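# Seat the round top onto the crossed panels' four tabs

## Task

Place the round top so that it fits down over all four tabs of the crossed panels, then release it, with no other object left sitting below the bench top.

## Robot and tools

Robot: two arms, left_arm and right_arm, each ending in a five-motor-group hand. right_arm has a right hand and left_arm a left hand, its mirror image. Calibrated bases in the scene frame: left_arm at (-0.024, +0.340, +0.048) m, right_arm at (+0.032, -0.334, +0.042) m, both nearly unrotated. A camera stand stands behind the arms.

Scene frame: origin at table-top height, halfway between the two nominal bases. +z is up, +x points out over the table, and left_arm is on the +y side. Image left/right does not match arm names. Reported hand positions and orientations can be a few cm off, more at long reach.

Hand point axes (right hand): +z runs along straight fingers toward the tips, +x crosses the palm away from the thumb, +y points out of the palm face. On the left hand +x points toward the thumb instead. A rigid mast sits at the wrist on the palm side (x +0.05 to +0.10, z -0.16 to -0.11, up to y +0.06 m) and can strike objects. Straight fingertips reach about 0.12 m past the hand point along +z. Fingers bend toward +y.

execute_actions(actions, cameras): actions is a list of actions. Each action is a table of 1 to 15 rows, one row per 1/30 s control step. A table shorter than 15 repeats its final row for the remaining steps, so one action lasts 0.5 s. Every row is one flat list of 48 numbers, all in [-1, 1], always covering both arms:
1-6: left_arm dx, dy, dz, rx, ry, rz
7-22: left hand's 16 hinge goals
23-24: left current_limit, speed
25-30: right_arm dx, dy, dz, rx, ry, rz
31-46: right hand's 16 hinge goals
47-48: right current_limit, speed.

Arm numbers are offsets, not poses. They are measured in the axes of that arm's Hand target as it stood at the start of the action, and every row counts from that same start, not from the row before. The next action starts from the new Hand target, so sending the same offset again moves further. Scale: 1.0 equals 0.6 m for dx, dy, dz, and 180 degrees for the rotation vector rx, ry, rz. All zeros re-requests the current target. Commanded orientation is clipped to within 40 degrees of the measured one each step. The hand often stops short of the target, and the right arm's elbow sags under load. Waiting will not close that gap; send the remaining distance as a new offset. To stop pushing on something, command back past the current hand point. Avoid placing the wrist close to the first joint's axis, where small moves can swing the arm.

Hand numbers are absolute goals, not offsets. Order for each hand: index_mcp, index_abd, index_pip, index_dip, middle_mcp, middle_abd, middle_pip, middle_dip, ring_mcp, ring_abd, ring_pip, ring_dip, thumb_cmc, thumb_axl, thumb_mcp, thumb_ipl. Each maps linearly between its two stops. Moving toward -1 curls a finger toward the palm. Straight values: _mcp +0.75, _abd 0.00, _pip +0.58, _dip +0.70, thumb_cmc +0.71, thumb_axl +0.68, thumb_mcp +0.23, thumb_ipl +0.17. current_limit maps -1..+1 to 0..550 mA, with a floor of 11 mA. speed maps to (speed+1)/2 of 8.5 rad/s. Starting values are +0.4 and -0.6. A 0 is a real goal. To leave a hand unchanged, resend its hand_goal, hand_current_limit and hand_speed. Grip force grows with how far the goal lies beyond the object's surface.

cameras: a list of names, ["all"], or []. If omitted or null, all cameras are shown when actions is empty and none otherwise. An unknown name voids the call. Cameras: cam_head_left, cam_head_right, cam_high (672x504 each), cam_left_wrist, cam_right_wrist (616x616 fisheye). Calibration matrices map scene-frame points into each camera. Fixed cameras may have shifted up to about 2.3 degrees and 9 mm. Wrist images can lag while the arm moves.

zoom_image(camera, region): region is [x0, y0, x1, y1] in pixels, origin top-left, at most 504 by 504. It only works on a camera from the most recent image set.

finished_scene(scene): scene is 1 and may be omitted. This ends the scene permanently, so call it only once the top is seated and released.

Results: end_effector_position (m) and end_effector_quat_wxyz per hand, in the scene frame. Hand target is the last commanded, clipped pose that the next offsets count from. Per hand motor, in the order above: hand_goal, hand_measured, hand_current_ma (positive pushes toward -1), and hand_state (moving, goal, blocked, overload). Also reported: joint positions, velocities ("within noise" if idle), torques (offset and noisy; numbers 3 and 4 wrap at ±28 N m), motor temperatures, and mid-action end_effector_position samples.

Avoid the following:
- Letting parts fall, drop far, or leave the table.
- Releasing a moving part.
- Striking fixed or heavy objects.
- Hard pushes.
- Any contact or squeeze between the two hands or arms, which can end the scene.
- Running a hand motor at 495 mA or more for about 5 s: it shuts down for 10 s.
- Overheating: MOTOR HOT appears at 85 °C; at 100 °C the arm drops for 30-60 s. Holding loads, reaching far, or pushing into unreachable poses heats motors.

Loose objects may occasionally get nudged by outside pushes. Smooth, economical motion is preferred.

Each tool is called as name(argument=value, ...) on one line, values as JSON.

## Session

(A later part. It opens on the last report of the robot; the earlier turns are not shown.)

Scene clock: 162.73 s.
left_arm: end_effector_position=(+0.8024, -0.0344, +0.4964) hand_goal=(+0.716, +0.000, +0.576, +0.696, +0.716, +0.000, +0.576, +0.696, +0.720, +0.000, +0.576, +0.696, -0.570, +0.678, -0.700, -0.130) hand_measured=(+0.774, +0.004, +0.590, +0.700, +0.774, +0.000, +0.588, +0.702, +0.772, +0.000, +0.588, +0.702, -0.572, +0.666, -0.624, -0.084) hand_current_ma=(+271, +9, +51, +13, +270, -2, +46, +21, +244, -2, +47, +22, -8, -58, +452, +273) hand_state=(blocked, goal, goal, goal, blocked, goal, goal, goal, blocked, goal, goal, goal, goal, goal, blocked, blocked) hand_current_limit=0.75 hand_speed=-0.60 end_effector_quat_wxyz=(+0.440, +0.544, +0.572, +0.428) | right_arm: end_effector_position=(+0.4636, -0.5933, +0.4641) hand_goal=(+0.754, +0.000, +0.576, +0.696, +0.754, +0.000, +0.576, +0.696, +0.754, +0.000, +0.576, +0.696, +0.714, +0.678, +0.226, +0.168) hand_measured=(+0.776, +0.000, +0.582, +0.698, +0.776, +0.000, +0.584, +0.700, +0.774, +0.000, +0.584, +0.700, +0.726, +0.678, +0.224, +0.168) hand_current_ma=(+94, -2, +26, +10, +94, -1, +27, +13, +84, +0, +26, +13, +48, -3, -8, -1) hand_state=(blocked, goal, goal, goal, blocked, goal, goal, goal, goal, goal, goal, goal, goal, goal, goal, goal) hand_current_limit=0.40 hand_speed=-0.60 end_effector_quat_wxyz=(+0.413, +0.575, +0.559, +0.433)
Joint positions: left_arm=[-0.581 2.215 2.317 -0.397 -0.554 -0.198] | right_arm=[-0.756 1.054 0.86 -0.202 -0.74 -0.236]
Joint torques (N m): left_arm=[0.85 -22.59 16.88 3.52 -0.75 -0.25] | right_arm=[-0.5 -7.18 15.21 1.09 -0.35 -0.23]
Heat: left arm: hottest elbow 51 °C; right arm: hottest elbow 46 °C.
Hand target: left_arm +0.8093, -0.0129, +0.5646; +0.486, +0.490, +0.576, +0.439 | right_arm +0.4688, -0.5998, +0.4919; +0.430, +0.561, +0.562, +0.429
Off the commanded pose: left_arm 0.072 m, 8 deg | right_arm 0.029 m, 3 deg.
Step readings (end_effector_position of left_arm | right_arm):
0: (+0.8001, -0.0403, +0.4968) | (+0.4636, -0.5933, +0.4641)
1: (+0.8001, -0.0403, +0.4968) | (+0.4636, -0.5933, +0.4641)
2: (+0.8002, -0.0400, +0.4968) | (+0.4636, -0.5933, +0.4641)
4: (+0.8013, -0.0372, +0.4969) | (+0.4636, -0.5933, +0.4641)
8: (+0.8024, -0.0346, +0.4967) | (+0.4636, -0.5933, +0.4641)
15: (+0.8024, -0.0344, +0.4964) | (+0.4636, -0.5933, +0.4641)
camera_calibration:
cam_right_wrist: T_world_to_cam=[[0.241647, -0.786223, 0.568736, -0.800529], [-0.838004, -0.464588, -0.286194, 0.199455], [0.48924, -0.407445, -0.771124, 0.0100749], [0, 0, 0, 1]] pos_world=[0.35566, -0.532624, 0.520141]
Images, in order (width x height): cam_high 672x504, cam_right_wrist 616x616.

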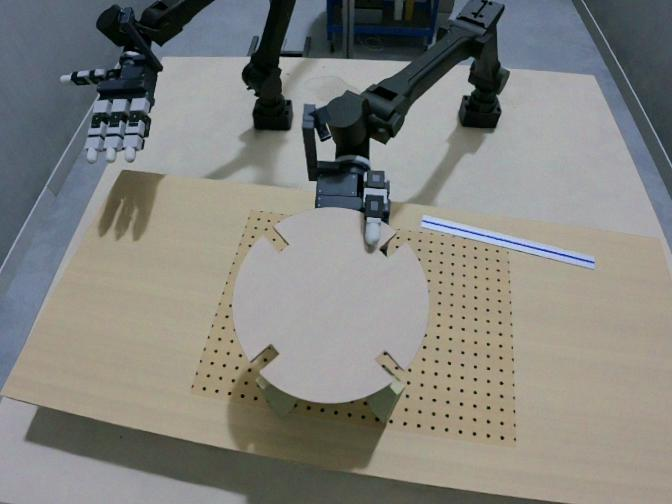

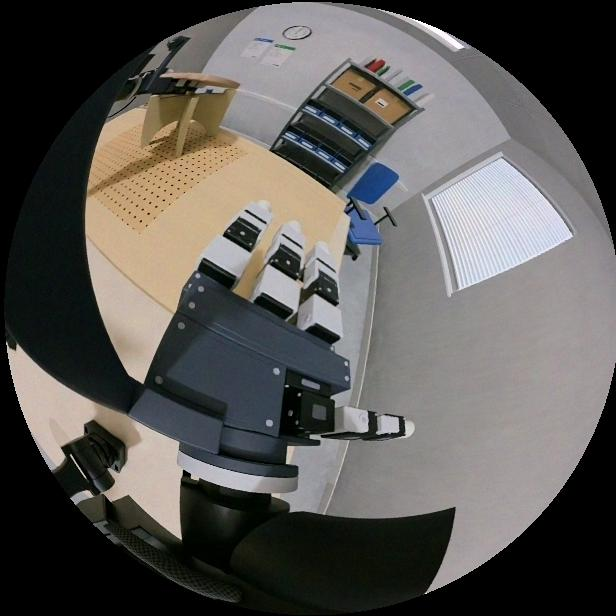

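execute_actions(actions=[[[-0.0016,0.0123,-0.0018,0,0,0,0.715,0,0.576,0.696,0.715,0,0.576,0.696,0.72,0,0.576,0.696,-0.571,0.678,-0.7,-0.13,0.75,-0.6,0,0,0,0,0,0,0.754,0,0.576,0.696,0.754,0,0.576,0.696,0.754,0,0.576,0.696,0.714,0.678,0.226,0.168,0.4,-0.6],[-0.0032,0.0246,-0.0036,0,0,0,0.715,0,0.576,0.696,0.715,0,0.576,0.696,0.72,0,0.576,0.696,-0.571,0.678,-0.7,-0.13,0.75,-0.6,0,0,0,0,0,0,0.754,0,0.576,0.696,0.754,0,0.576,0.696,0.754,0,0.576,0.696,0.714,0.678,0.226,0.168,0.4,-0.6],[-0.0048,0.0369,-0.0054,0,0,0,0.715,0,0.576,0.696,0.715,0,0.576,0.696,0.72,0,0.576,0.696,-0.571,0.678,-0.7,-0.13,0.75,-0.6,0,0,0,0,0,0,0.754,0,0.576,0.696,0.754,0,0.576,0.696,0.754,0,0.576,0.696,0.714,0.678,0.226,0.168,0.4,-0.6],[-0.0065,0.0491,-0.0072,0,0,0,0.715,0,0.576,0.696,0.715,0,0.576,0.696,0.72,0,0.576,0.696,-0.571,0.678,-0.7,-0.13,0.75,-0.6,0,0,0,0,0,0,0.754,0,0.576,0.696,0.754,0,0.576,0.696,0.754,0,0.576,0.696,0.714,0.678,0.226,0.168,0.4,-0.6]]], cameras=["cam_high","cam_right_wrist"])

zoom_image(camera="cam_high", region=[210, 200, 440, 440])

zoom_image(camera="cam_right_wrist", region=[200, 70, 250, 110])

Scene clock: 164.33 s.
left_arm: end_effector_position=(+0.8082, -0.0330, +0.4990) hand_goal=(+0.716, +0.000, +0.576, +0.696, +0.716, +0.000, +0.576, +0.696, +0.720, +0.000, +0.576, +0.696, -0.570, +0.678, -0.700, -0.130) hand_measured=(+0.774, +0.002, +0.586, +0.700, +0.774, +0.000, +0.586, +0.702, +0.774, +0.000, +0.588, +0.702, -0.572, +0.666, -0.624, -0.084) hand_current_ma=(+271, +9, +40, +13, +268, -2, +41, +20, +244, -2, +43, +21, -8, -58, +452, +273) hand_state=(blocked, goal, goal, goal, blocked, goal, goal, goal, blocked, goal, goal, goal, goal, goal, blocked, blocked) hand_current_limit=0.75 hand_speed=-0.60 end_effector_quat_wxyz=(+0.431, +0.548, +0.576, +0.427) | right_arm: end_effector_position=(+0.4636, -0.5933, +0.4641) hand_goal=(+0.754, +0.000, +0.576, +0.696, +0.754, +0.000, +0.576, +0.696, +0.754, +0.000, +0.576, +0.696, +0.714, +0.678, +0.226, +0.168) hand_measured=(+0.776, +0.000, +0.582, +0.698, +0.776, +0.000, +0.584, +0.700, +0.774, +0.000, +0.584, +0.700, +0.726, +0.678, +0.224, +0.168) hand_current_ma=(+94, -2, +26, +10, +94, -1, +27, +13, +84, +0, +26, +13, +48, -3, -8, -1) hand_state=(blocked, goal, goal, goal, blocked, goal, goal, goal, goal, goal, goal, goal, goal, goal, goal, goal) hand_current_limit=0.40 hand_speed=-0.60 end_effector_quat_wxyz=(+0.413, +0.575, +0.559, +0.433)
Joint positions: left_arm=[-0.577 2.24 2.38 -0.456 -0.556 -0.2] | right_arm=[-0.756 1.054 0.86 -0.202 -0.74 -0.236]
Joint torques (N m): left_arm=[0.56 -24.35 18.13 2.86 -0.68 -0.21] | right_arm=[-0.5 -7.12 15.21 1.09 -0.36 -0.22]
Heat: left arm: hottest elbow 52 °C; right arm: hottest elbow 46 °C.
Hand target: left_arm +0.8092, -0.0130, +0.5946; +0.486, +0.490, +0.576, +0.439 | right_arm +0.4688, -0.5998, +0.4919; +0.430, +0.561, +0.562, +0.429
Off the commanded pose: left_arm 0.098 m, 9 deg | right_arm 0.029 m, 3 deg.
Step readings (end_effector_position of left_arm | right_arm):
0: (+0.8024, -0.0344, +0.4964) | (+0.4636, -0.5933, +0.4641)
1: (+0.8024, -0.0344, +0.4964) | (+0.4636, -0.5933, +0.4641)
2: (+0.8025, -0.0344, +0.4967) | (+0.4636, -0.5933, +0.4641)
4: (+0.8027, -0.0343, +0.4974) | (+0.4636, -0.5933, +0.4641)
8: (+0.8044, -0.0344, +0.4980) | (+0.4636, -0.5933, +0.4641)
15: (+0.8072, -0.0332, +0.4988) | (+0.4636, -0.5933, +0.4641)
camera_calibration:
cam_right_wrist: T_world_to_cam=[[0.241647, -0.786223, 0.568736, -0.800529], [-0.838004, -0.464588, -0.286194, 0.199455], [0.48924, -0.407445, -0.771124, 0.0100749], [0, 0, 0, 1]] pos_world=[0.35566, -0.532624, 0.520141]
Images, in order (width x height): cam_high 672x504, cam_right_wrist 616x616.

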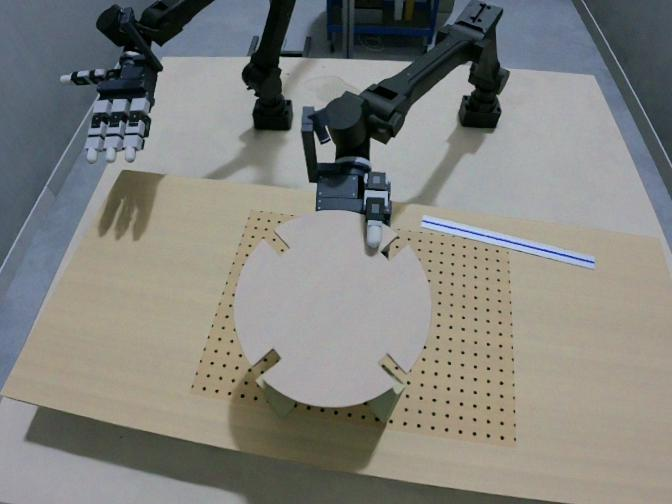

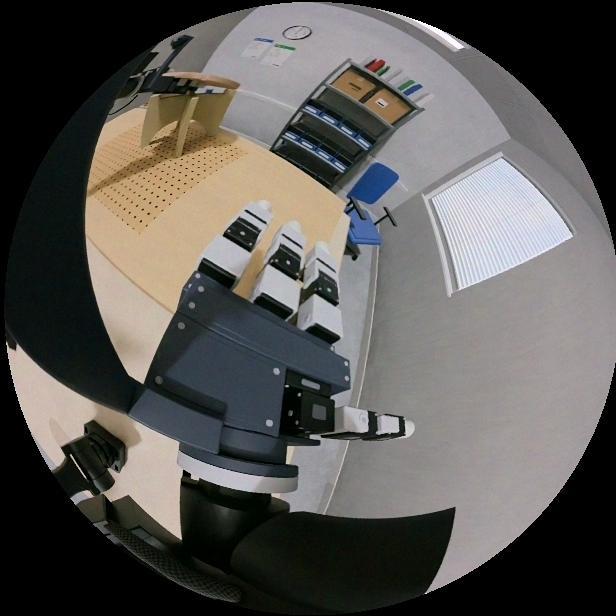

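Scaled by 2.100 from the camera's 672x504 image, which has a finer 960x720 frame.

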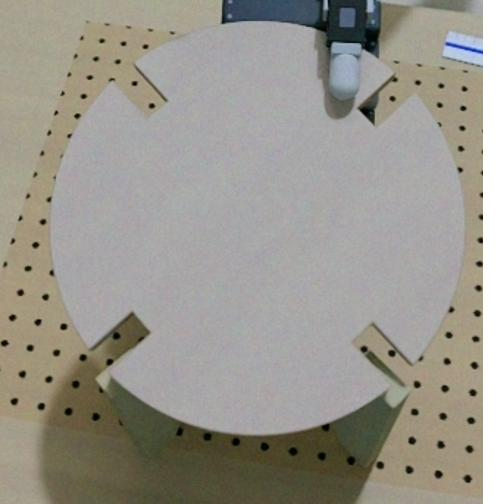

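Scaled by 10.080 from the camera's 616x616 image, which has a finer 880x880 frame.

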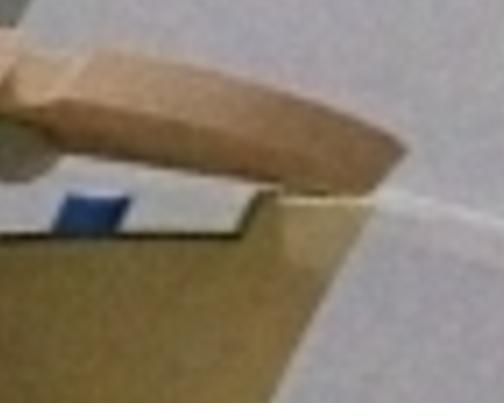

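execute_actions(actions=[[[-0.0003,0.0009,0.0066,0,0,0.0042,0.715,0,0.576,0.696,0.715,0,0.576,0.696,0.72,0,0.576,0.696,-0.571,0.678,-0.7,-0.13,0.75,-0.6,0,0,0,0,0,0,0.754,0,0.576,0.696,0.754,0,0.576,0.696,0.754,0,0.576,0.696,0.714,0.678,0.226,0.168,0.4,-0.6],[-0.0007,0.0018,0.0132,0,0,0.0083,0.715,0,0.576,0.696,0.715,0,0.576,0.696,0.72,0,0.576,0.696,-0.571,0.678,-0.7,-0.13,0.75,-0.6,0,0,0,0,0,0,0.754,0,0.576,0.696,0.754,0,0.576,0.696,0.754,0,0.576,0.696,0.714,0.678,0.226,0.168,0.4,-0.6]]], cameras=["cam_high","cam_right_wrist"])

zoom_image(camera="cam_high", region=[210, 200, 440, 440])

zoom_image(camera="cam_right_wrist", region=[200, 70, 250, 110])

Scene clock: 165.93 s.
left_arm: end_effector_position=(+0.8164, -0.0299, +0.4984) hand_goal=(+0.716, +0.000, +0.576, +0.696, +0.716, +0.000, +0.576, +0.696, +0.720, +0.000, +0.576, +0.696, -0.570, +0.678, -0.700, -0.130) hand_measured=(+0.774, +0.002, +0.586, +0.700, +0.774, +0.000, +0.586, +0.702, +0.774, +0.000, +0.588, +0.702, -0.572, +0.666, -0.624, -0.084) hand_current_ma=(+271, +9, +40, +13, +267, -2, +41, +20, +244, -2, +43, +21, -8, -58, +452, +273) hand_state=(blocked, goal, goal, goal, blocked, goal, goal, goal, blocked, goal, goal, goal, goal, goal, blocked, blocked) hand_current_limit=0.75 hand_speed=-0.60 end_effector_quat_wxyz=(+0.428, +0.549, +0.576, +0.430) | right_arm: end_effector_position=(+0.4636, -0.5933, +0.4641) hand_goal=(+0.754, +0.000, +0.576, +0.696, +0.754, +0.000, +0.576, +0.696, +0.754, +0.000, +0.576, +0.696, +0.714, +0.678, +0.226, +0.168) hand_measured=(+0.776, +0.000, +0.582, +0.698, +0.776, +0.000, +0.584, +0.700, +0.774, +0.000, +0.584, +0.700, +0.726, +0.678, +0.224, +0.168) hand_current_ma=(+94, -2, +26, +10, +94, -1, +27, +13, +84, +0, +26, +13, +48, -3, -8, -1) hand_state=(blocked, goal, goal, goal, blocked, goal, goal, goal, goal, goal, goal, goal, goal, goal, goal, goal) hand_current_limit=0.40 hand_speed=-0.60 end_effector_quat_wxyz=(+0.413, +0.575, +0.559, +0.433)
Joint positions: left_arm=[-0.568 2.266 2.425 -0.474 -0.553 -0.192] | right_arm=[-0.756 1.054 0.86 -0.202 -0.74 -0.236]
Joint torques (N m): left_arm=[0.38 -24.82 18.1 2.97 -0.59 -0.05] | right_arm=[-0.5 -7.18 15.21 1.09 -0.36 -0.22]
Heat: left arm: hottest elbow 52 °C; right arm: hottest elbow 46 °C.
Hand target: left_arm +0.8173, -0.0128, +0.5946; +0.480, +0.497, +0.569, +0.445 | right_arm +0.4688, -0.5998, +0.4919; +0.430, +0.561, +0.562, +0.429
Off the commanded pose: left_arm 0.098 m, 9 deg | right_arm 0.029 m, 3 deg.
Step readings (end_effector_position of left_arm | right_arm):
0: (+0.8082, -0.0330, +0.4990) | (+0.4636, -0.5933, +0.4641)
1: (+0.8082, -0.0330, +0.4990) | (+0.4636, -0.5933, +0.4641)
2: (+0.8084, -0.0327, +0.4992) | (+0.4636, -0.5933, +0.4641)
4: (+0.8091, -0.0328, +0.4994) | (+0.4636, -0.5933, +0.4641)
8: (+0.8120, -0.0319, +0.4985) | (+0.4636, -0.5933, +0.4641)
15: (+0.8154, -0.0301, +0.4985) | (+0.4636, -0.5933, +0.4641)
camera_calibration:
cam_right_wrist: T_world_to_cam=[[0.241647, -0.786223, 0.568736, -0.800529], [-0.838004, -0.464588, -0.286194, 0.199455], [0.48924, -0.407445, -0.771124, 0.0100749], [0, 0, 0, 1]] pos_world=[0.35566, -0.532624, 0.520141]
Images, in order (width x height): cam_high 672x504, cam_right_wrist 616x616.

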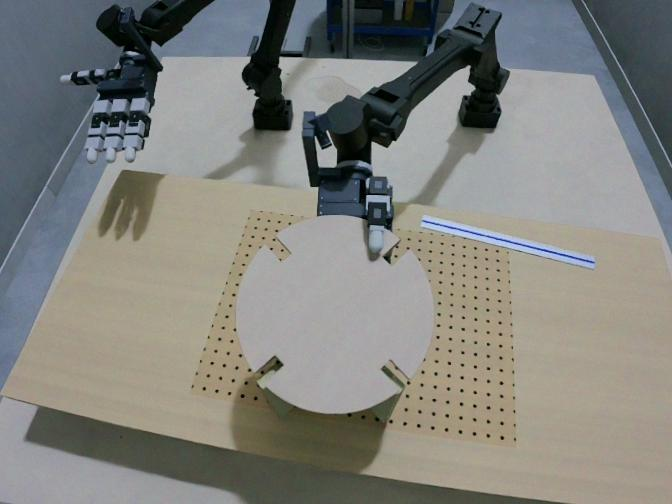

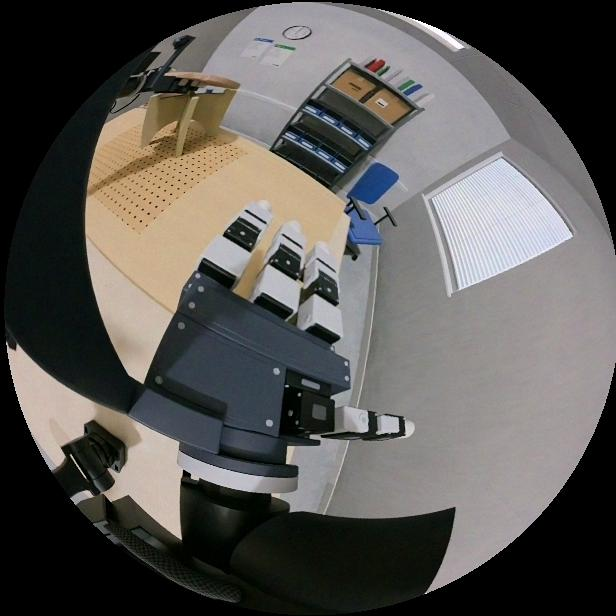

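Scaled by 2.100 from the camera's 672x504 image, which has a finer 960x720 frame.

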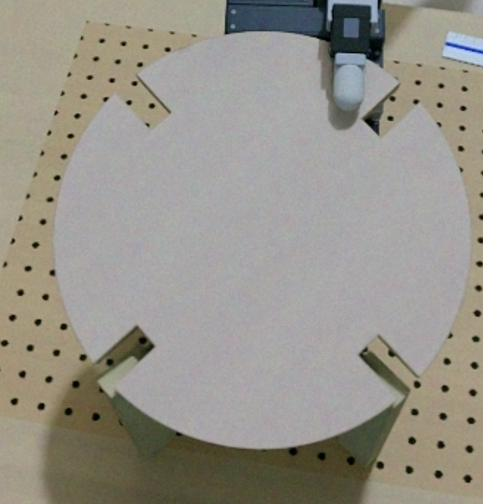

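Scaled by 10.080 from the camera's 616x616 image, which has a finer 880x880 frame.

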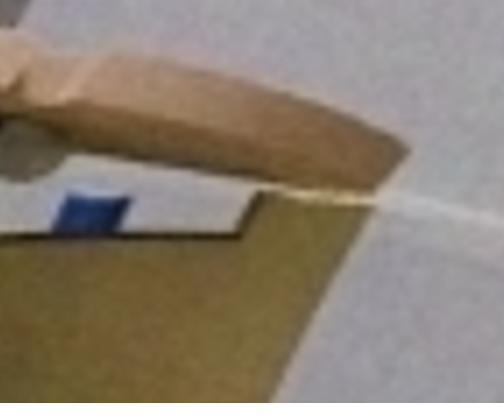

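zoom_image(camera="cam_high", region=[360, 340, 420, 400])

zoom_image(camera="cam_high", region=[240, 340, 300, 400])

Scaled by 8.400 from the camera's 672x504 image, which has a finer 960x720 frame.

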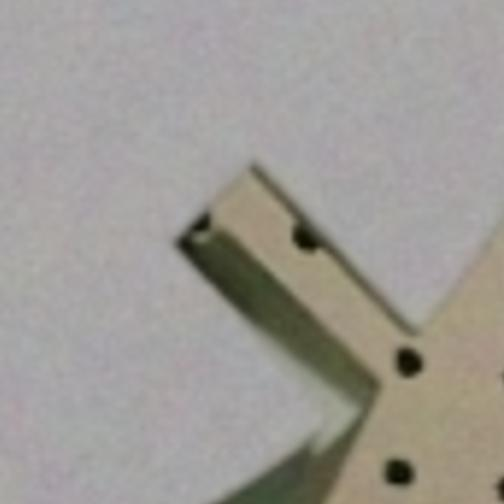

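Scaled by 8.400 from the camera's 672x504 image, which has a finer 960x720 frame.

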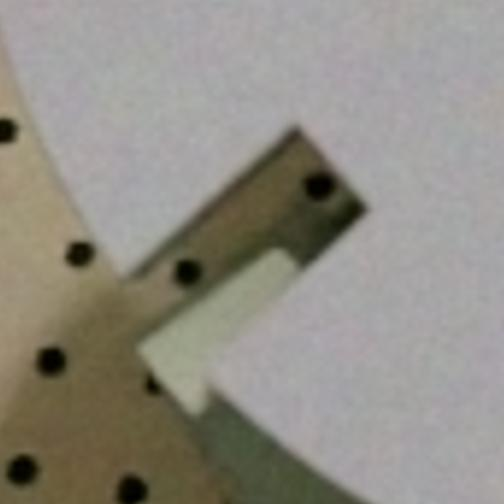

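execute_actions(actions=[[[-0.0006,-0.004,0.008,0,0,0,0.715,0,0.576,0.696,0.715,0,0.576,0.696,0.72,0,0.576,0.696,-0.571,0.678,-0.7,-0.13,0.75,-0.6,0,0,0,0,0,0,0.754,0,0.576,0.696,0.754,0,0.576,0.696,0.754,0,0.576,0.696,0.714,0.678,0.226,0.168,0.4,-0.6],[-0.0013,-0.0079,0.0162,0,0,0,0.715,0,0.576,0.696,0.715,0,0.576,0.696,0.72,0,0.576,0.696,-0.571,0.678,-0.7,-0.13,0.75,-0.6,0,0,0,0,0,0,0.754,0,0.576,0.696,0.754,0,0.576,0.696,0.754,0,0.576,0.696,0.714,0.678,0.226,0.168,0.4,-0.6]]], cameras=["cam_high","cam_right_wrist"])

zoom_image(camera="cam_high", region=[360, 340, 420, 400])

zoom_image(camera="cam_high", region=[240, 340, 300, 400])

zoom_image(camera="cam_right_wrist", region=[200, 70, 250, 110])

Scene clock: 167.90 s.
left_arm: end_effector_position=(+0.8259, -0.0318, +0.4934) hand_goal=(+0.716, +0.000, +0.576, +0.696, +0.716, +0.000, +0.576, +0.696, +0.720, +0.000, +0.576, +0.696, -0.570, +0.678, -0.700, -0.130) hand_measured=(+0.770, +0.002, +0.588, +0.700, +0.772, -0.002, +0.588, +0.700, +0.774, -0.002, +0.586, +0.700, -0.572, +0.666, -0.624, -0.084) hand_current_ma=(+254, +4, +49, +17, +258, -5, +43, +18, +244, -3, +40, +14, -8, -58, +452, +273) hand_state=(blocked, goal, goal, goal, blocked, goal, goal, goal, blocked, goal, goal, goal, goal, goal, blocked, blocked) hand_current_limit=0.75 hand_speed=-0.60 end_effector_quat_wxyz=(+0.425, +0.554, +0.572, +0.431) | right_arm: end_effector_position=(+0.4636, -0.5933, +0.4641) hand_goal=(+0.754, +0.000, +0.576, +0.696, +0.754, +0.000, +0.576, +0.696, +0.754, +0.000, +0.576, +0.696, +0.714, +0.678, +0.226, +0.168) hand_measured=(+0.776, +0.000, +0.582, +0.698, +0.776, +0.000, +0.584, +0.700, +0.774, +0.000, +0.584, +0.700, +0.726, +0.678, +0.224, +0.168) hand_current_ma=(+94, -2, +26, +10, +94, -1, +27, +13, +84, +0, +26, +13, +48, -3, -8, -1) hand_state=(blocked, goal, goal, goal, blocked, goal, goal, goal, goal, goal, goal, goal, goal, goal, goal, goal) hand_current_limit=0.40 hand_speed=-0.60 end_effector_quat_wxyz=(+0.413, +0.575, +0.559, +0.433)
Joint positions: left_arm=[-0.562 2.304 2.48 -0.493 -0.543 -0.178] | right_arm=[-0.756 1.054 0.86 -0.202 -0.74 -0.236]
Joint torques (N m): left_arm=[0.32 -24.82 18.1 3.26 -0.69 -0.17] | right_arm=[-0.44 -7.18 15.21 1.07 -0.35 -0.23]
Heat: left arm: hottest elbow 53 °C; right arm: hottest elbow 46 °C.
Hand target: left_arm +0.8261, -0.0141, +0.5888; +0.480, +0.497, +0.569, +0.445 | right_arm +0.4688, -0.5998, +0.4919; +0.430, +0.561, +0.562, +0.429
Off the commanded pose: left_arm 0.097 m, 9 deg | right_arm 0.029 m, 3 deg.
Step readings (end_effector_position of left_arm | right_arm):
0: (+0.8164, -0.0299, +0.4983) | (+0.4636, -0.5933, +0.4641)
1: (+0.8164, -0.0299, +0.4983) | (+0.4636, -0.5933, +0.4641)
2: (+0.8165, -0.0300, +0.4985) | (+0.4636, -0.5933, +0.4641)
4: (+0.8174, -0.0302, +0.4983) | (+0.4636, -0.5933, +0.4641)
8: (+0.8215, -0.0303, +0.4959) | (+0.4636, -0.5933, +0.4641)
15: (+0.8252, -0.0312, +0.4936) | (+0.4636, -0.5933, +0.4641)
camera_calibration:
cam_right_wrist: T_world_to_cam=[[0.241647, -0.786223, 0.568736, -0.800529], [-0.838004, -0.464588, -0.286194, 0.199455], [0.48924, -0.407445, -0.771124, 0.0100749], [0, 0, 0, 1]] pos_world=[0.35566, -0.532624, 0.520141]
Images, in order (width x height): cam_high 672x504, cam_right_wrist 616x616.

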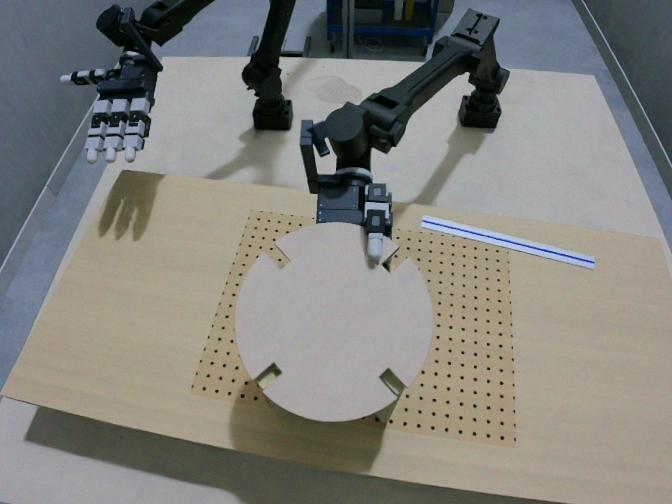

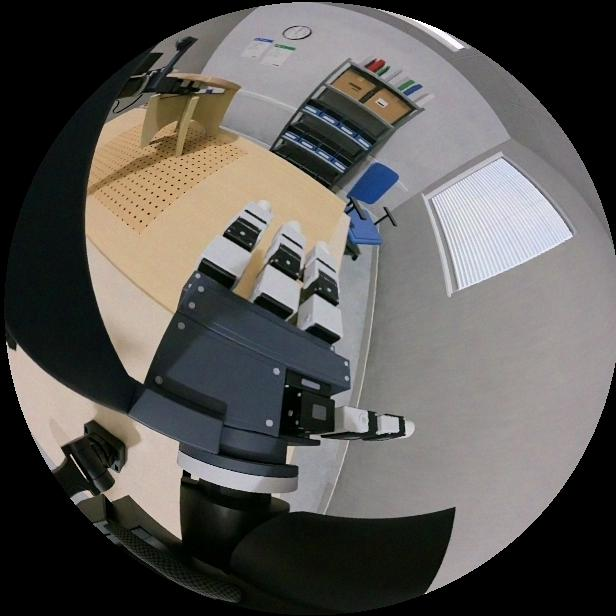

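Scaled by 8.400 from the camera's 672x504 image, which has a finer 960x720 frame.

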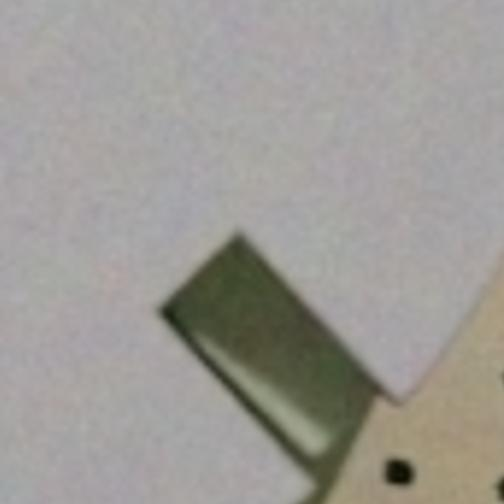

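Scaled by 8.400 from the camera's 672x504 image, which has a finer 960x720 frame.

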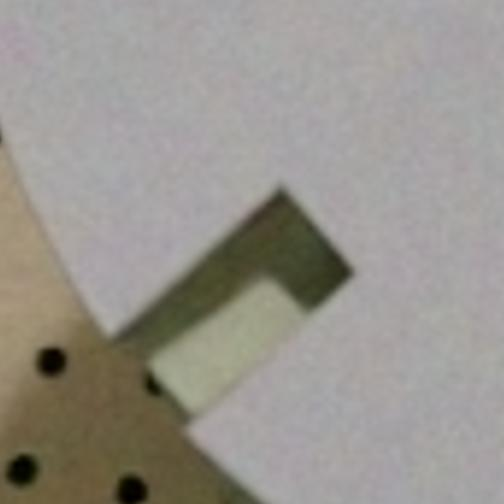

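Scaled by 10.080 from the camera's 616x616 image, which has a finer 880x880 frame.

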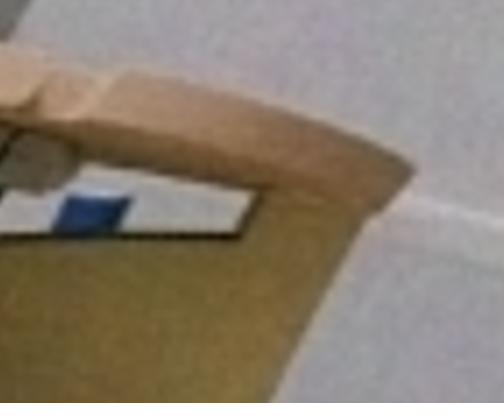

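execute_actions(actions=[[[-0.0007,-0.0035,-0.0004,-0.0003,0.0027,-0.0004,0.715,0,0.576,0.696,0.715,0,0.576,0.696,0.72,0,0.576,0.696,-0.571,0.678,-0.7,-0.13,0.75,-0.6,0,0,0,0,0,0,0.754,0,0.576,0.696,0.754,0,0.576,0.696,0.754,0,0.576,0.696,0.714,0.678,0.226,0.168,0.4,-0.6],[-0.0015,-0.007,-0.0008,-0.0006,0.0055,-0.0008,0.715,0,0.576,0.696,0.715,0,0.576,0.696,0.72,0,0.576,0.696,-0.571,0.678,-0.7,-0.13,0.75,-0.6,0,0,0,0,0,0,0.754,0,0.576,0.696,0.754,0,0.576,0.696,0.754,0,0.576,0.696,0.714,0.678,0.226,0.168,0.4,-0.6]]], cameras=["cam_high","cam_right_wrist"])

zoom_image(camera="cam_high", region=[360, 340, 420, 400])

zoom_image(camera="cam_high", region=[240, 340, 300, 400])

zoom_image(camera="cam_right_wrist", region=[120, 50, 260, 130])

Scene clock: 170.23 s.
left_arm: end_effector_position=(+0.8287, -0.0325, +0.4924) hand_goal=(+0.716, +0.000, +0.576, +0.696, +0.716, +0.000, +0.576, +0.696, +0.720, +0.000, +0.576, +0.696, -0.570, +0.678, -0.700, -0.130) hand_measured=(+0.770, -0.006, +0.588, +0.700, +0.772, -0.006, +0.588, +0.700, +0.774, -0.004, +0.586, +0.700, -0.572, +0.670, -0.624, -0.084) hand_current_ma=(+254, -17, +49, +17, +258, -20, +43, +18, +244, -11, +40, +14, -8, -34, +452, +273) hand_state=(blocked, goal, goal, goal, blocked, goal, goal, goal, blocked, goal, goal, goal, goal, goal, blocked, blocked) hand_current_limit=0.75 hand_speed=-0.60 end_effector_quat_wxyz=(+0.423, +0.551, +0.573, +0.435) | right_arm: end_effector_position=(+0.4636, -0.5933, +0.4641) hand_goal=(+0.754, +0.000, +0.576, +0.696, +0.754, +0.000, +0.576, +0.696, +0.754, +0.000, +0.576, +0.696, +0.714, +0.678, +0.226, +0.168) hand_measured=(+0.776, +0.000, +0.582, +0.698, +0.776, +0.000, +0.584, +0.700, +0.774, +0.000, +0.584, +0.700, +0.726, +0.678, +0.224, +0.168) hand_current_ma=(+94, -2, +26, +10, +94, -1, +27, +13, +84, +0, +26, +13, +48, -3, -8, -1) hand_state=(blocked, goal, goal, goal, blocked, goal, goal, goal, goal, goal, goal, goal, goal, goal, goal, goal) hand_current_limit=0.40 hand_speed=-0.60 end_effector_quat_wxyz=(+0.413, +0.575, +0.559, +0.433)
Joint positions: left_arm=[-0.563 2.325 2.514 -0.505 -0.555 -0.177] | right_arm=[-0.756 1.054 0.86 -0.202 -0.74 -0.236]
Joint torques (N m): left_arm=[-0.03 -25.11 18.07 3.17 -1.06 -0.22] | right_arm=[-0.5 -7.18 15.2 1.09 -0.35 -0.22]
Heat: left arm: hottest elbow 54 °C; right arm: hottest elbow 46 °C.
Hand target: left_arm +0.8251, -0.0154, +0.5849; +0.477, +0.492, +0.574, +0.449 | right_arm +0.4688, -0.5998, +0.4919; +0.430, +0.561, +0.562, +0.429
Off the commanded pose: left_arm 0.094 m, 9 deg | right_arm 0.029 m, 3 deg.
Step readings (end_effector_position of left_arm | right_arm):
0: (+0.8259, -0.0318, +0.4934) | (+0.4636, -0.5933, +0.4641)
1: (+0.8260, -0.0319, +0.4931) | (+0.4636, -0.5933, +0.4641)
2: (+0.8260, -0.0318, +0.4933) | (+0.4636, -0.5933, +0.4641)
4: (+0.8264, -0.0315, +0.4933) | (+0.4636, -0.5933, +0.4641)
8: (+0.8276, -0.0315, +0.4926) | (+0.4636, -0.5933, +0.4641)
15: (+0.8285, -0.0318, +0.4924) | (+0.4636, -0.5933, +0.4641)
camera_calibration:
cam_right_wrist: T_world_to_cam=[[0.241647, -0.786223, 0.568736, -0.800529], [-0.838004, -0.464588, -0.286194, 0.199455], [0.48924, -0.407445, -0.771124, 0.0100749], [0, 0, 0, 1]] pos_world=[0.35566, -0.532624, 0.520141]
Images, in order (width x height): cam_high 672x504, cam_right_wrist 616x616.

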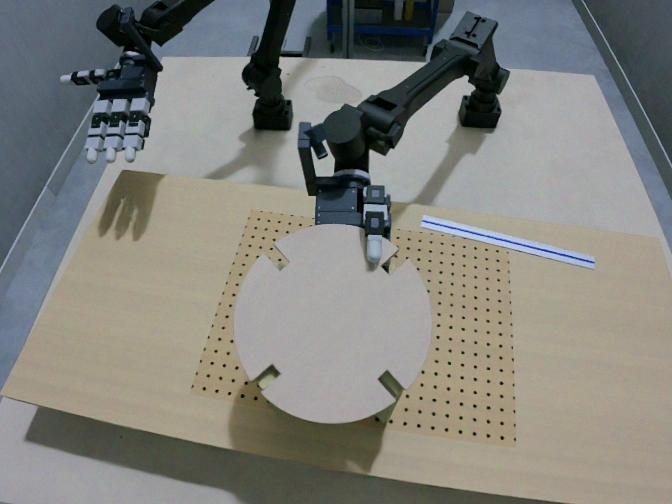

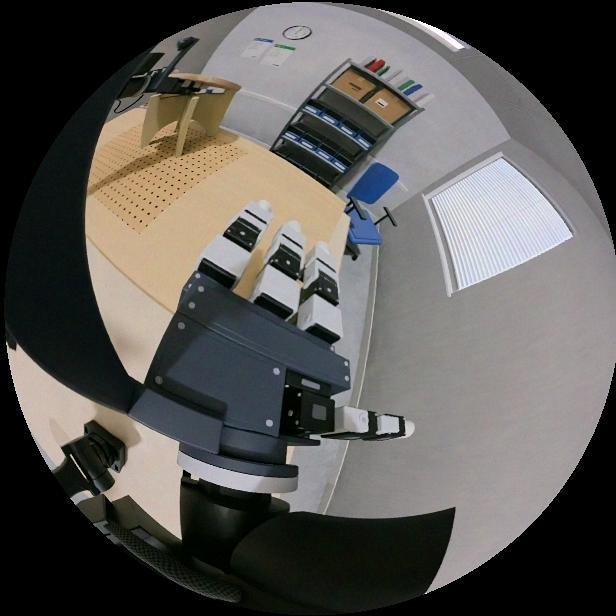

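Scaled by 8.400 from the camera's 672x504 image, which has a finer 960x720 frame.

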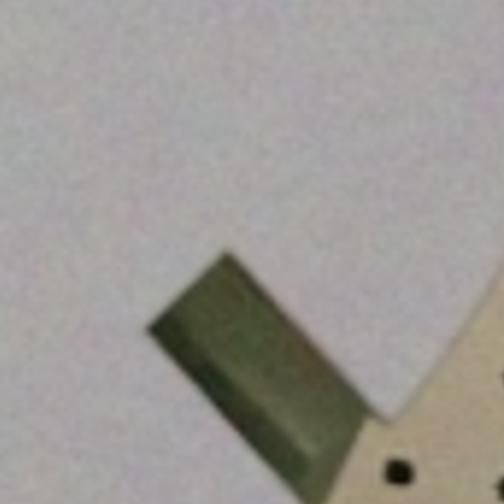

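Scaled by 8.400 from the camera's 672x504 image, which has a finer 960x720 frame.

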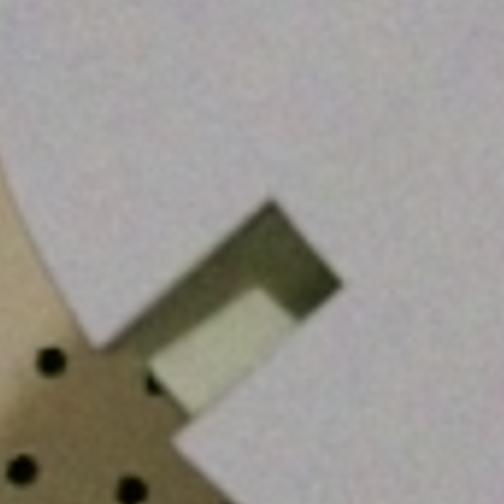

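Scaled by 3.600 from the camera's 616x616 image, which has a finer 880x880 frame.

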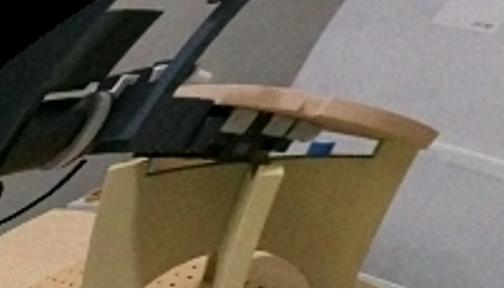

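execute_actions(actions=[[[0.0031,0.0027,-0.001,-0.0005,0.0041,-0.0006,0.715,0,0.576,0.696,0.715,0,0.576,0.696,0.72,0,0.576,0.696,-0.571,0.678,-0.7,-0.13,0.75,-0.6,0,0,0,0,0,0,0.754,0,0.576,0.696,0.754,0,0.576,0.696,0.754,0,0.576,0.696,0.714,0.678,0.226,0.168,0.4,-0.6],[0.0062,0.0054,-0.0021,-0.0009,0.0082,-0.0012,0.715,0,0.576,0.696,0.715,0,0.576,0.696,0.72,0,0.576,0.696,-0.571,0.678,-0.7,-0.13,0.75,-0.6,0,0,0,0,0,0,0.754,0,0.576,0.696,0.754,0,0.576,0.696,0.754,0,0.576,0.696,0.714,0.678,0.226,0.168,0.4,-0.6]]], cameras=["cam_high","cam_right_wrist"])

zoom_image(camera="cam_high", region=[360, 340, 420, 400])

zoom_image(camera="cam_high", region=[240, 340, 300, 400])

Scene clock: 171.57 s.
left_arm: end_effector_position=(+0.8288, -0.0345, +0.4921) hand_goal=(+0.716, +0.000, +0.576, +0.696, +0.716, +0.000, +0.576, +0.696, +0.720, +0.000, +0.576, +0.696, -0.570, +0.678, -0.700, -0.130) hand_measured=(+0.770, -0.006, +0.588, +0.700, +0.772, -0.006, +0.588, +0.700, +0.774, -0.004, +0.586, +0.700, -0.572, +0.670, -0.624, -0.084) hand_current_ma=(+254, -17, +49, +17, +258, -22, +43, +18, +244, -12, +40, +14, -8, -32, +452, +273) hand_state=(blocked, goal, goal, goal, blocked, goal, goal, goal, blocked, goal, goal, goal, goal, goal, blocked, blocked) hand_current_limit=0.75 hand_speed=-0.60 end_effector_quat_wxyz=(+0.417, +0.548, +0.577, +0.440) | right_arm: end_effector_position=(+0.4636, -0.5933, +0.4641) hand_goal=(+0.754, +0.000, +0.576, +0.696, +0.754, +0.000, +0.576, +0.696, +0.754, +0.000, +0.576, +0.696, +0.714, +0.678, +0.226, +0.168) hand_measured=(+0.776, +0.000, +0.582, +0.698, +0.776, +0.000, +0.584, +0.700, +0.774, +0.000, +0.584, +0.700, +0.726, +0.678, +0.224, +0.168) hand_current_ma=(+94, -2, +26, +10, +94, -1, +27, +13, +84, +0, +26, +13, +48, -3, -8, -1) hand_state=(blocked, goal, goal, goal, blocked, goal, goal, goal, goal, goal, goal, goal, goal, goal, goal, goal) hand_current_limit=0.40 hand_speed=-0.60 end_effector_quat_wxyz=(+0.413, +0.575, +0.559, +0.433)
Joint positions: left_arm=[-0.568 2.345 2.55 -0.526 -0.577 -0.179] | right_arm=[-0.756 1.054 0.86 -0.202 -0.74 -0.236]
Joint torques (N m): left_arm=[0.38 -25.52 18.03 3.03 -1.22 -0.25] | right_arm=[-0.5 -7.18 15.21 1.09 -0.35 -0.22]
Heat: left arm: hottest elbow 54 °C; right arm: hottest elbow 46 °C.
Hand target: left_arm +0.8241, -0.0114, +0.5878; +0.471, +0.485, +0.580, +0.455 | right_arm +0.4688, -0.5998, +0.4919; +0.430, +0.561, +0.562, +0.429
Off the commanded pose: left_arm 0.099 m, 10 deg | right_arm 0.029 m, 3 deg.
Step readings (end_effector_position of left_arm | right_arm):
0: (+0.8287, -0.0325, +0.4923) | (+0.4636, -0.5933, +0.4641)
1: (+0.8287, -0.0325, +0.4923) | (+0.4636, -0.5933, +0.4641)
2: (+0.8287, -0.0324, +0.4923) | (+0.4636, -0.5933, +0.4641)
4: (+0.8286, -0.0326, +0.4924) | (+0.4636, -0.5933, +0.4641)
8: (+0.8285, -0.0339, +0.4919) | (+0.4636, -0.5933, +0.4641)
15: (+0.8287, -0.0347, +0.4918) | (+0.4636, -0.5933, +0.4641)
camera_calibration:
cam_right_wrist: T_world_to_cam=[[0.241647, -0.786223, 0.568736, -0.800529], [-0.838004, -0.464588, -0.286194, 0.199455], [0.48924, -0.407445, -0.771124, 0.0100749], [0, 0, 0, 1]] pos_world=[0.35566, -0.532624, 0.520141]
Images, in order (width x height): cam_high 672x504, cam_right_wrist 616x616.

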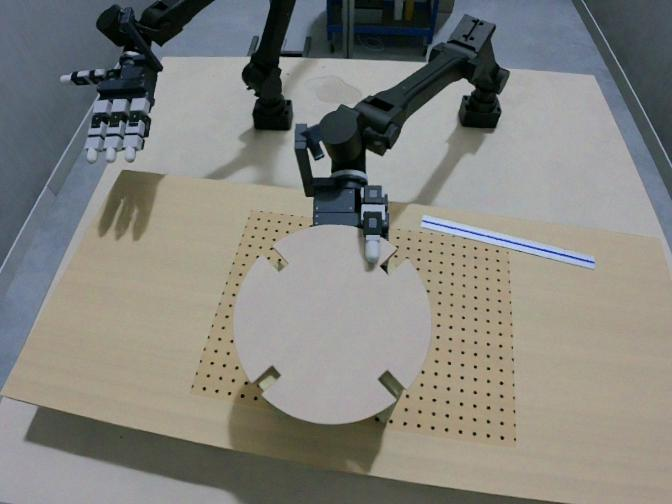

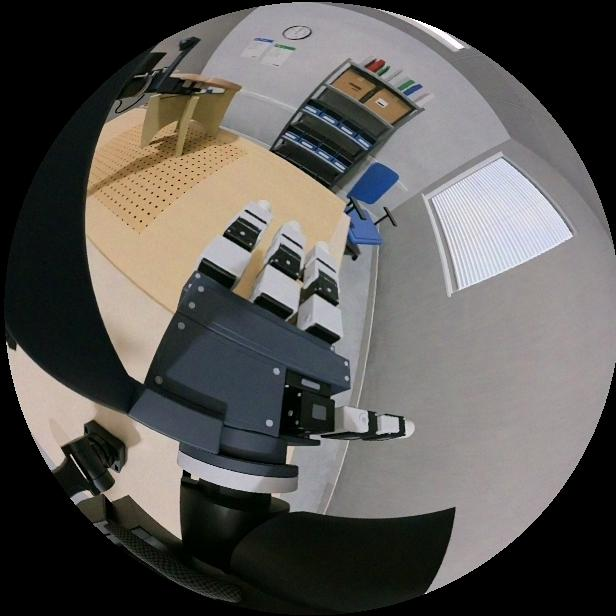

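Scaled by 8.400 from the camera's 672x504 image, which has a finer 960x720 frame.

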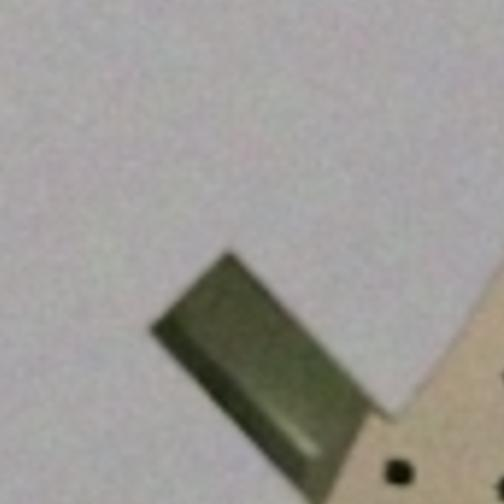

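Scaled by 8.400 from the camera's 672x504 image, which has a finer 960x720 frame.

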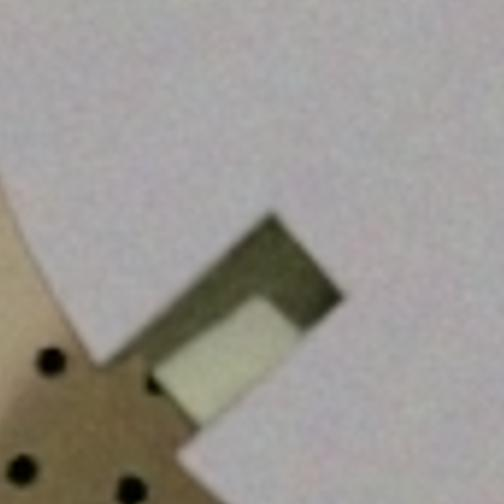

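execute_actions(actions=[[[0.0068,0.0032,-0.0066,0,0,0,0.715,0,0.576,0.696,0.715,0,0.576,0.696,0.72,0,0.576,0.696,-0.571,0.678,-0.7,-0.13,0.75,-0.6,0,0,0,0,0,0,0.754,0,0.576,0.696,0.754,0,0.576,0.696,0.754,0,0.576,0.696,0.714,0.678,0.226,0.168,0.4,-0.6],[0.0137,0.0063,-0.0132,0,0,0,0.715,0,0.576,0.696,0.715,0,0.576,0.696,0.72,0,0.576,0.696,-0.571,0.678,-0.7,-0.13,0.75,-0.6,0,0,0,0,0,0,0.754,0,0.576,0.696,0.754,0,0.576,0.696,0.754,0,0.576,0.696,0.714,0.678,0.226,0.168,0.4,-0.6]]], cameras=["cam_high","cam_right_wrist"])

zoom_image(camera="cam_high", region=[360, 340, 420, 400])

zoom_image(camera="cam_high", region=[240, 340, 300, 400])

zoom_image(camera="cam_right_wrist", region=[120, 50, 260, 130])

Scene clock: 172.83 s.
left_arm: end_effector_position=(+0.8288, -0.0345, +0.4921) hand_goal=(+0.716, +0.000, +0.576, +0.696, +0.716, +0.000, +0.576, +0.696, +0.720, +0.000, +0.576, +0.696, -0.570, +0.678, -0.700, -0.130) hand_measured=(+0.770, -0.006, +0.588, +0.700, +0.772, -0.006, +0.588, +0.700, +0.774, -0.004, +0.586, +0.700, -0.572, +0.670, -0.624, -0.084) hand_current_ma=(+254, -17, +49, +17, +258, -22, +43, +18, +244, -12, +40, +14, -8, -32, +452, +273) hand_state=(blocked, goal, goal, goal, blocked, goal, goal, goal, blocked, goal, goal, goal, goal, goal, blocked, blocked) hand_current_limit=0.75 hand_speed=-0.60 end_effector_quat_wxyz=(+0.417, +0.548, +0.577, +0.440) | right_arm: end_effector_position=(+0.4636, -0.5933, +0.4641) hand_goal=(+0.754, +0.000, +0.576, +0.696, +0.754, +0.000, +0.576, +0.696, +0.754, +0.000, +0.576, +0.696, +0.714, +0.678, +0.226, +0.168) hand_measured=(+0.776, +0.000, +0.582, +0.698, +0.776, +0.000, +0.584, +0.700, +0.774, +0.000, +0.584, +0.700, +0.726, +0.678, +0.224, +0.168) hand_current_ma=(+94, -2, +26, +10, +94, -1, +27, +13, +84, +0, +26, +13, +48, -3, -8, -1) hand_state=(blocked, goal, goal, goal, blocked, goal, goal, goal, goal, goal, goal, goal, goal, goal, goal, goal) hand_current_limit=0.40 hand_speed=-0.60 end_effector_quat_wxyz=(+0.413, +0.575, +0.559, +0.433)
Joint positions: left_arm=[-0.568 2.345 2.55 -0.526 -0.577 -0.18] | right_arm=[-0.756 1.054 0.86 -0.202 -0.74 -0.236]
Joint torques (N m): left_arm=[0.56 -27.52 15.64 3.15 -1.22 -0.27] | right_arm=[-0.5 -7.18 15.21 1.09 -0.35 -0.22]
Motor temperatures (°C): left_arm=[31 46 55 34 30 28] | right_arm=[30 32 46 30 31 30]
Heat: left arm: hottest elbow 55 °C; right arm: hottest elbow 46 °C.
Hand target: left_arm +0.8161, -0.0034, +0.5917; +0.471, +0.485, +0.580, +0.455 | right_arm +0.4688, -0.5998, +0.4919; +0.430, +0.561, +0.562, +0.429
Off the commanded pose: left_arm 0.105 m, 10 deg | right_arm 0.029 m, 3 deg.
Step readings (end_effector_position of left_arm | right_arm):
0: (+0.8288, -0.0345, +0.4921) | (+0.4636, -0.5933, +0.4641)
1: (+0.8288, -0.0345, +0.4921) | (+0.4636, -0.5933, +0.4641)
2: (+0.8288, -0.0345, +0.4921) | (+0.4636, -0.5933, +0.4641)
4: (+0.8288, -0.0345, +0.4921) | (+0.4636, -0.5933, +0.4641)
8: (+0.8288, -0.0345, +0.4921) | (+0.4636, -0.5933, +0.4641)
15: (+0.8288, -0.0345, +0.4921) | (+0.4636, -0.5933, +0.4641)
camera_calibration:
cam_right_wrist: T_world_to_cam=[[0.241647, -0.786223, 0.568736, -0.800529], [-0.838004, -0.464588, -0.286194, 0.199455], [0.48924, -0.407445, -0.771124, 0.0100749], [0, 0, 0, 1]] pos_world=[0.35566, -0.532624, 0.520141]
Images, in order (width x height): cam_high 672x504, cam_right_wrist 616x616.

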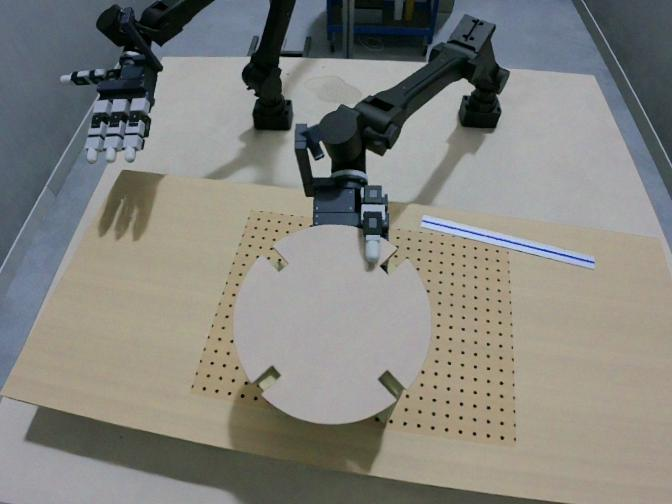

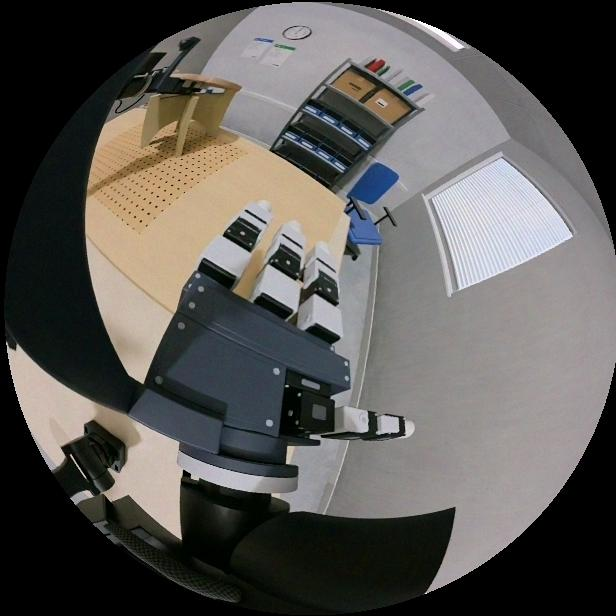

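Scaled by 8.400 from the camera's 672x504 image, which has a finer 960x720 frame.

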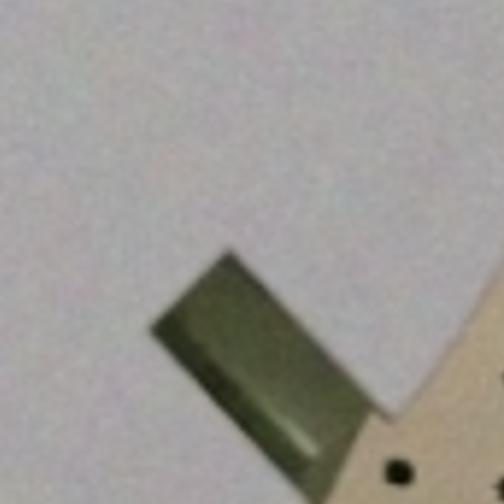

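Scaled by 8.400 from the camera's 672x504 image, which has a finer 960x720 frame.

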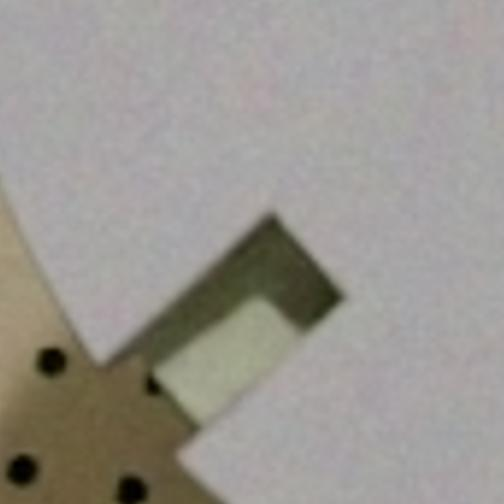

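Scaled by 3.600 from the camera's 616x616 image, which has a finer 880x880 frame.

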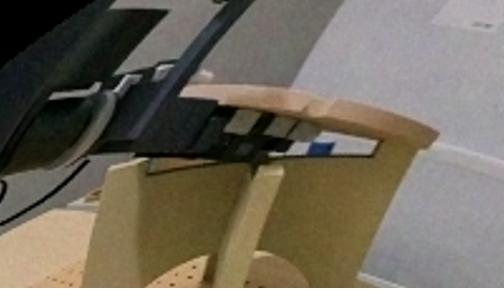

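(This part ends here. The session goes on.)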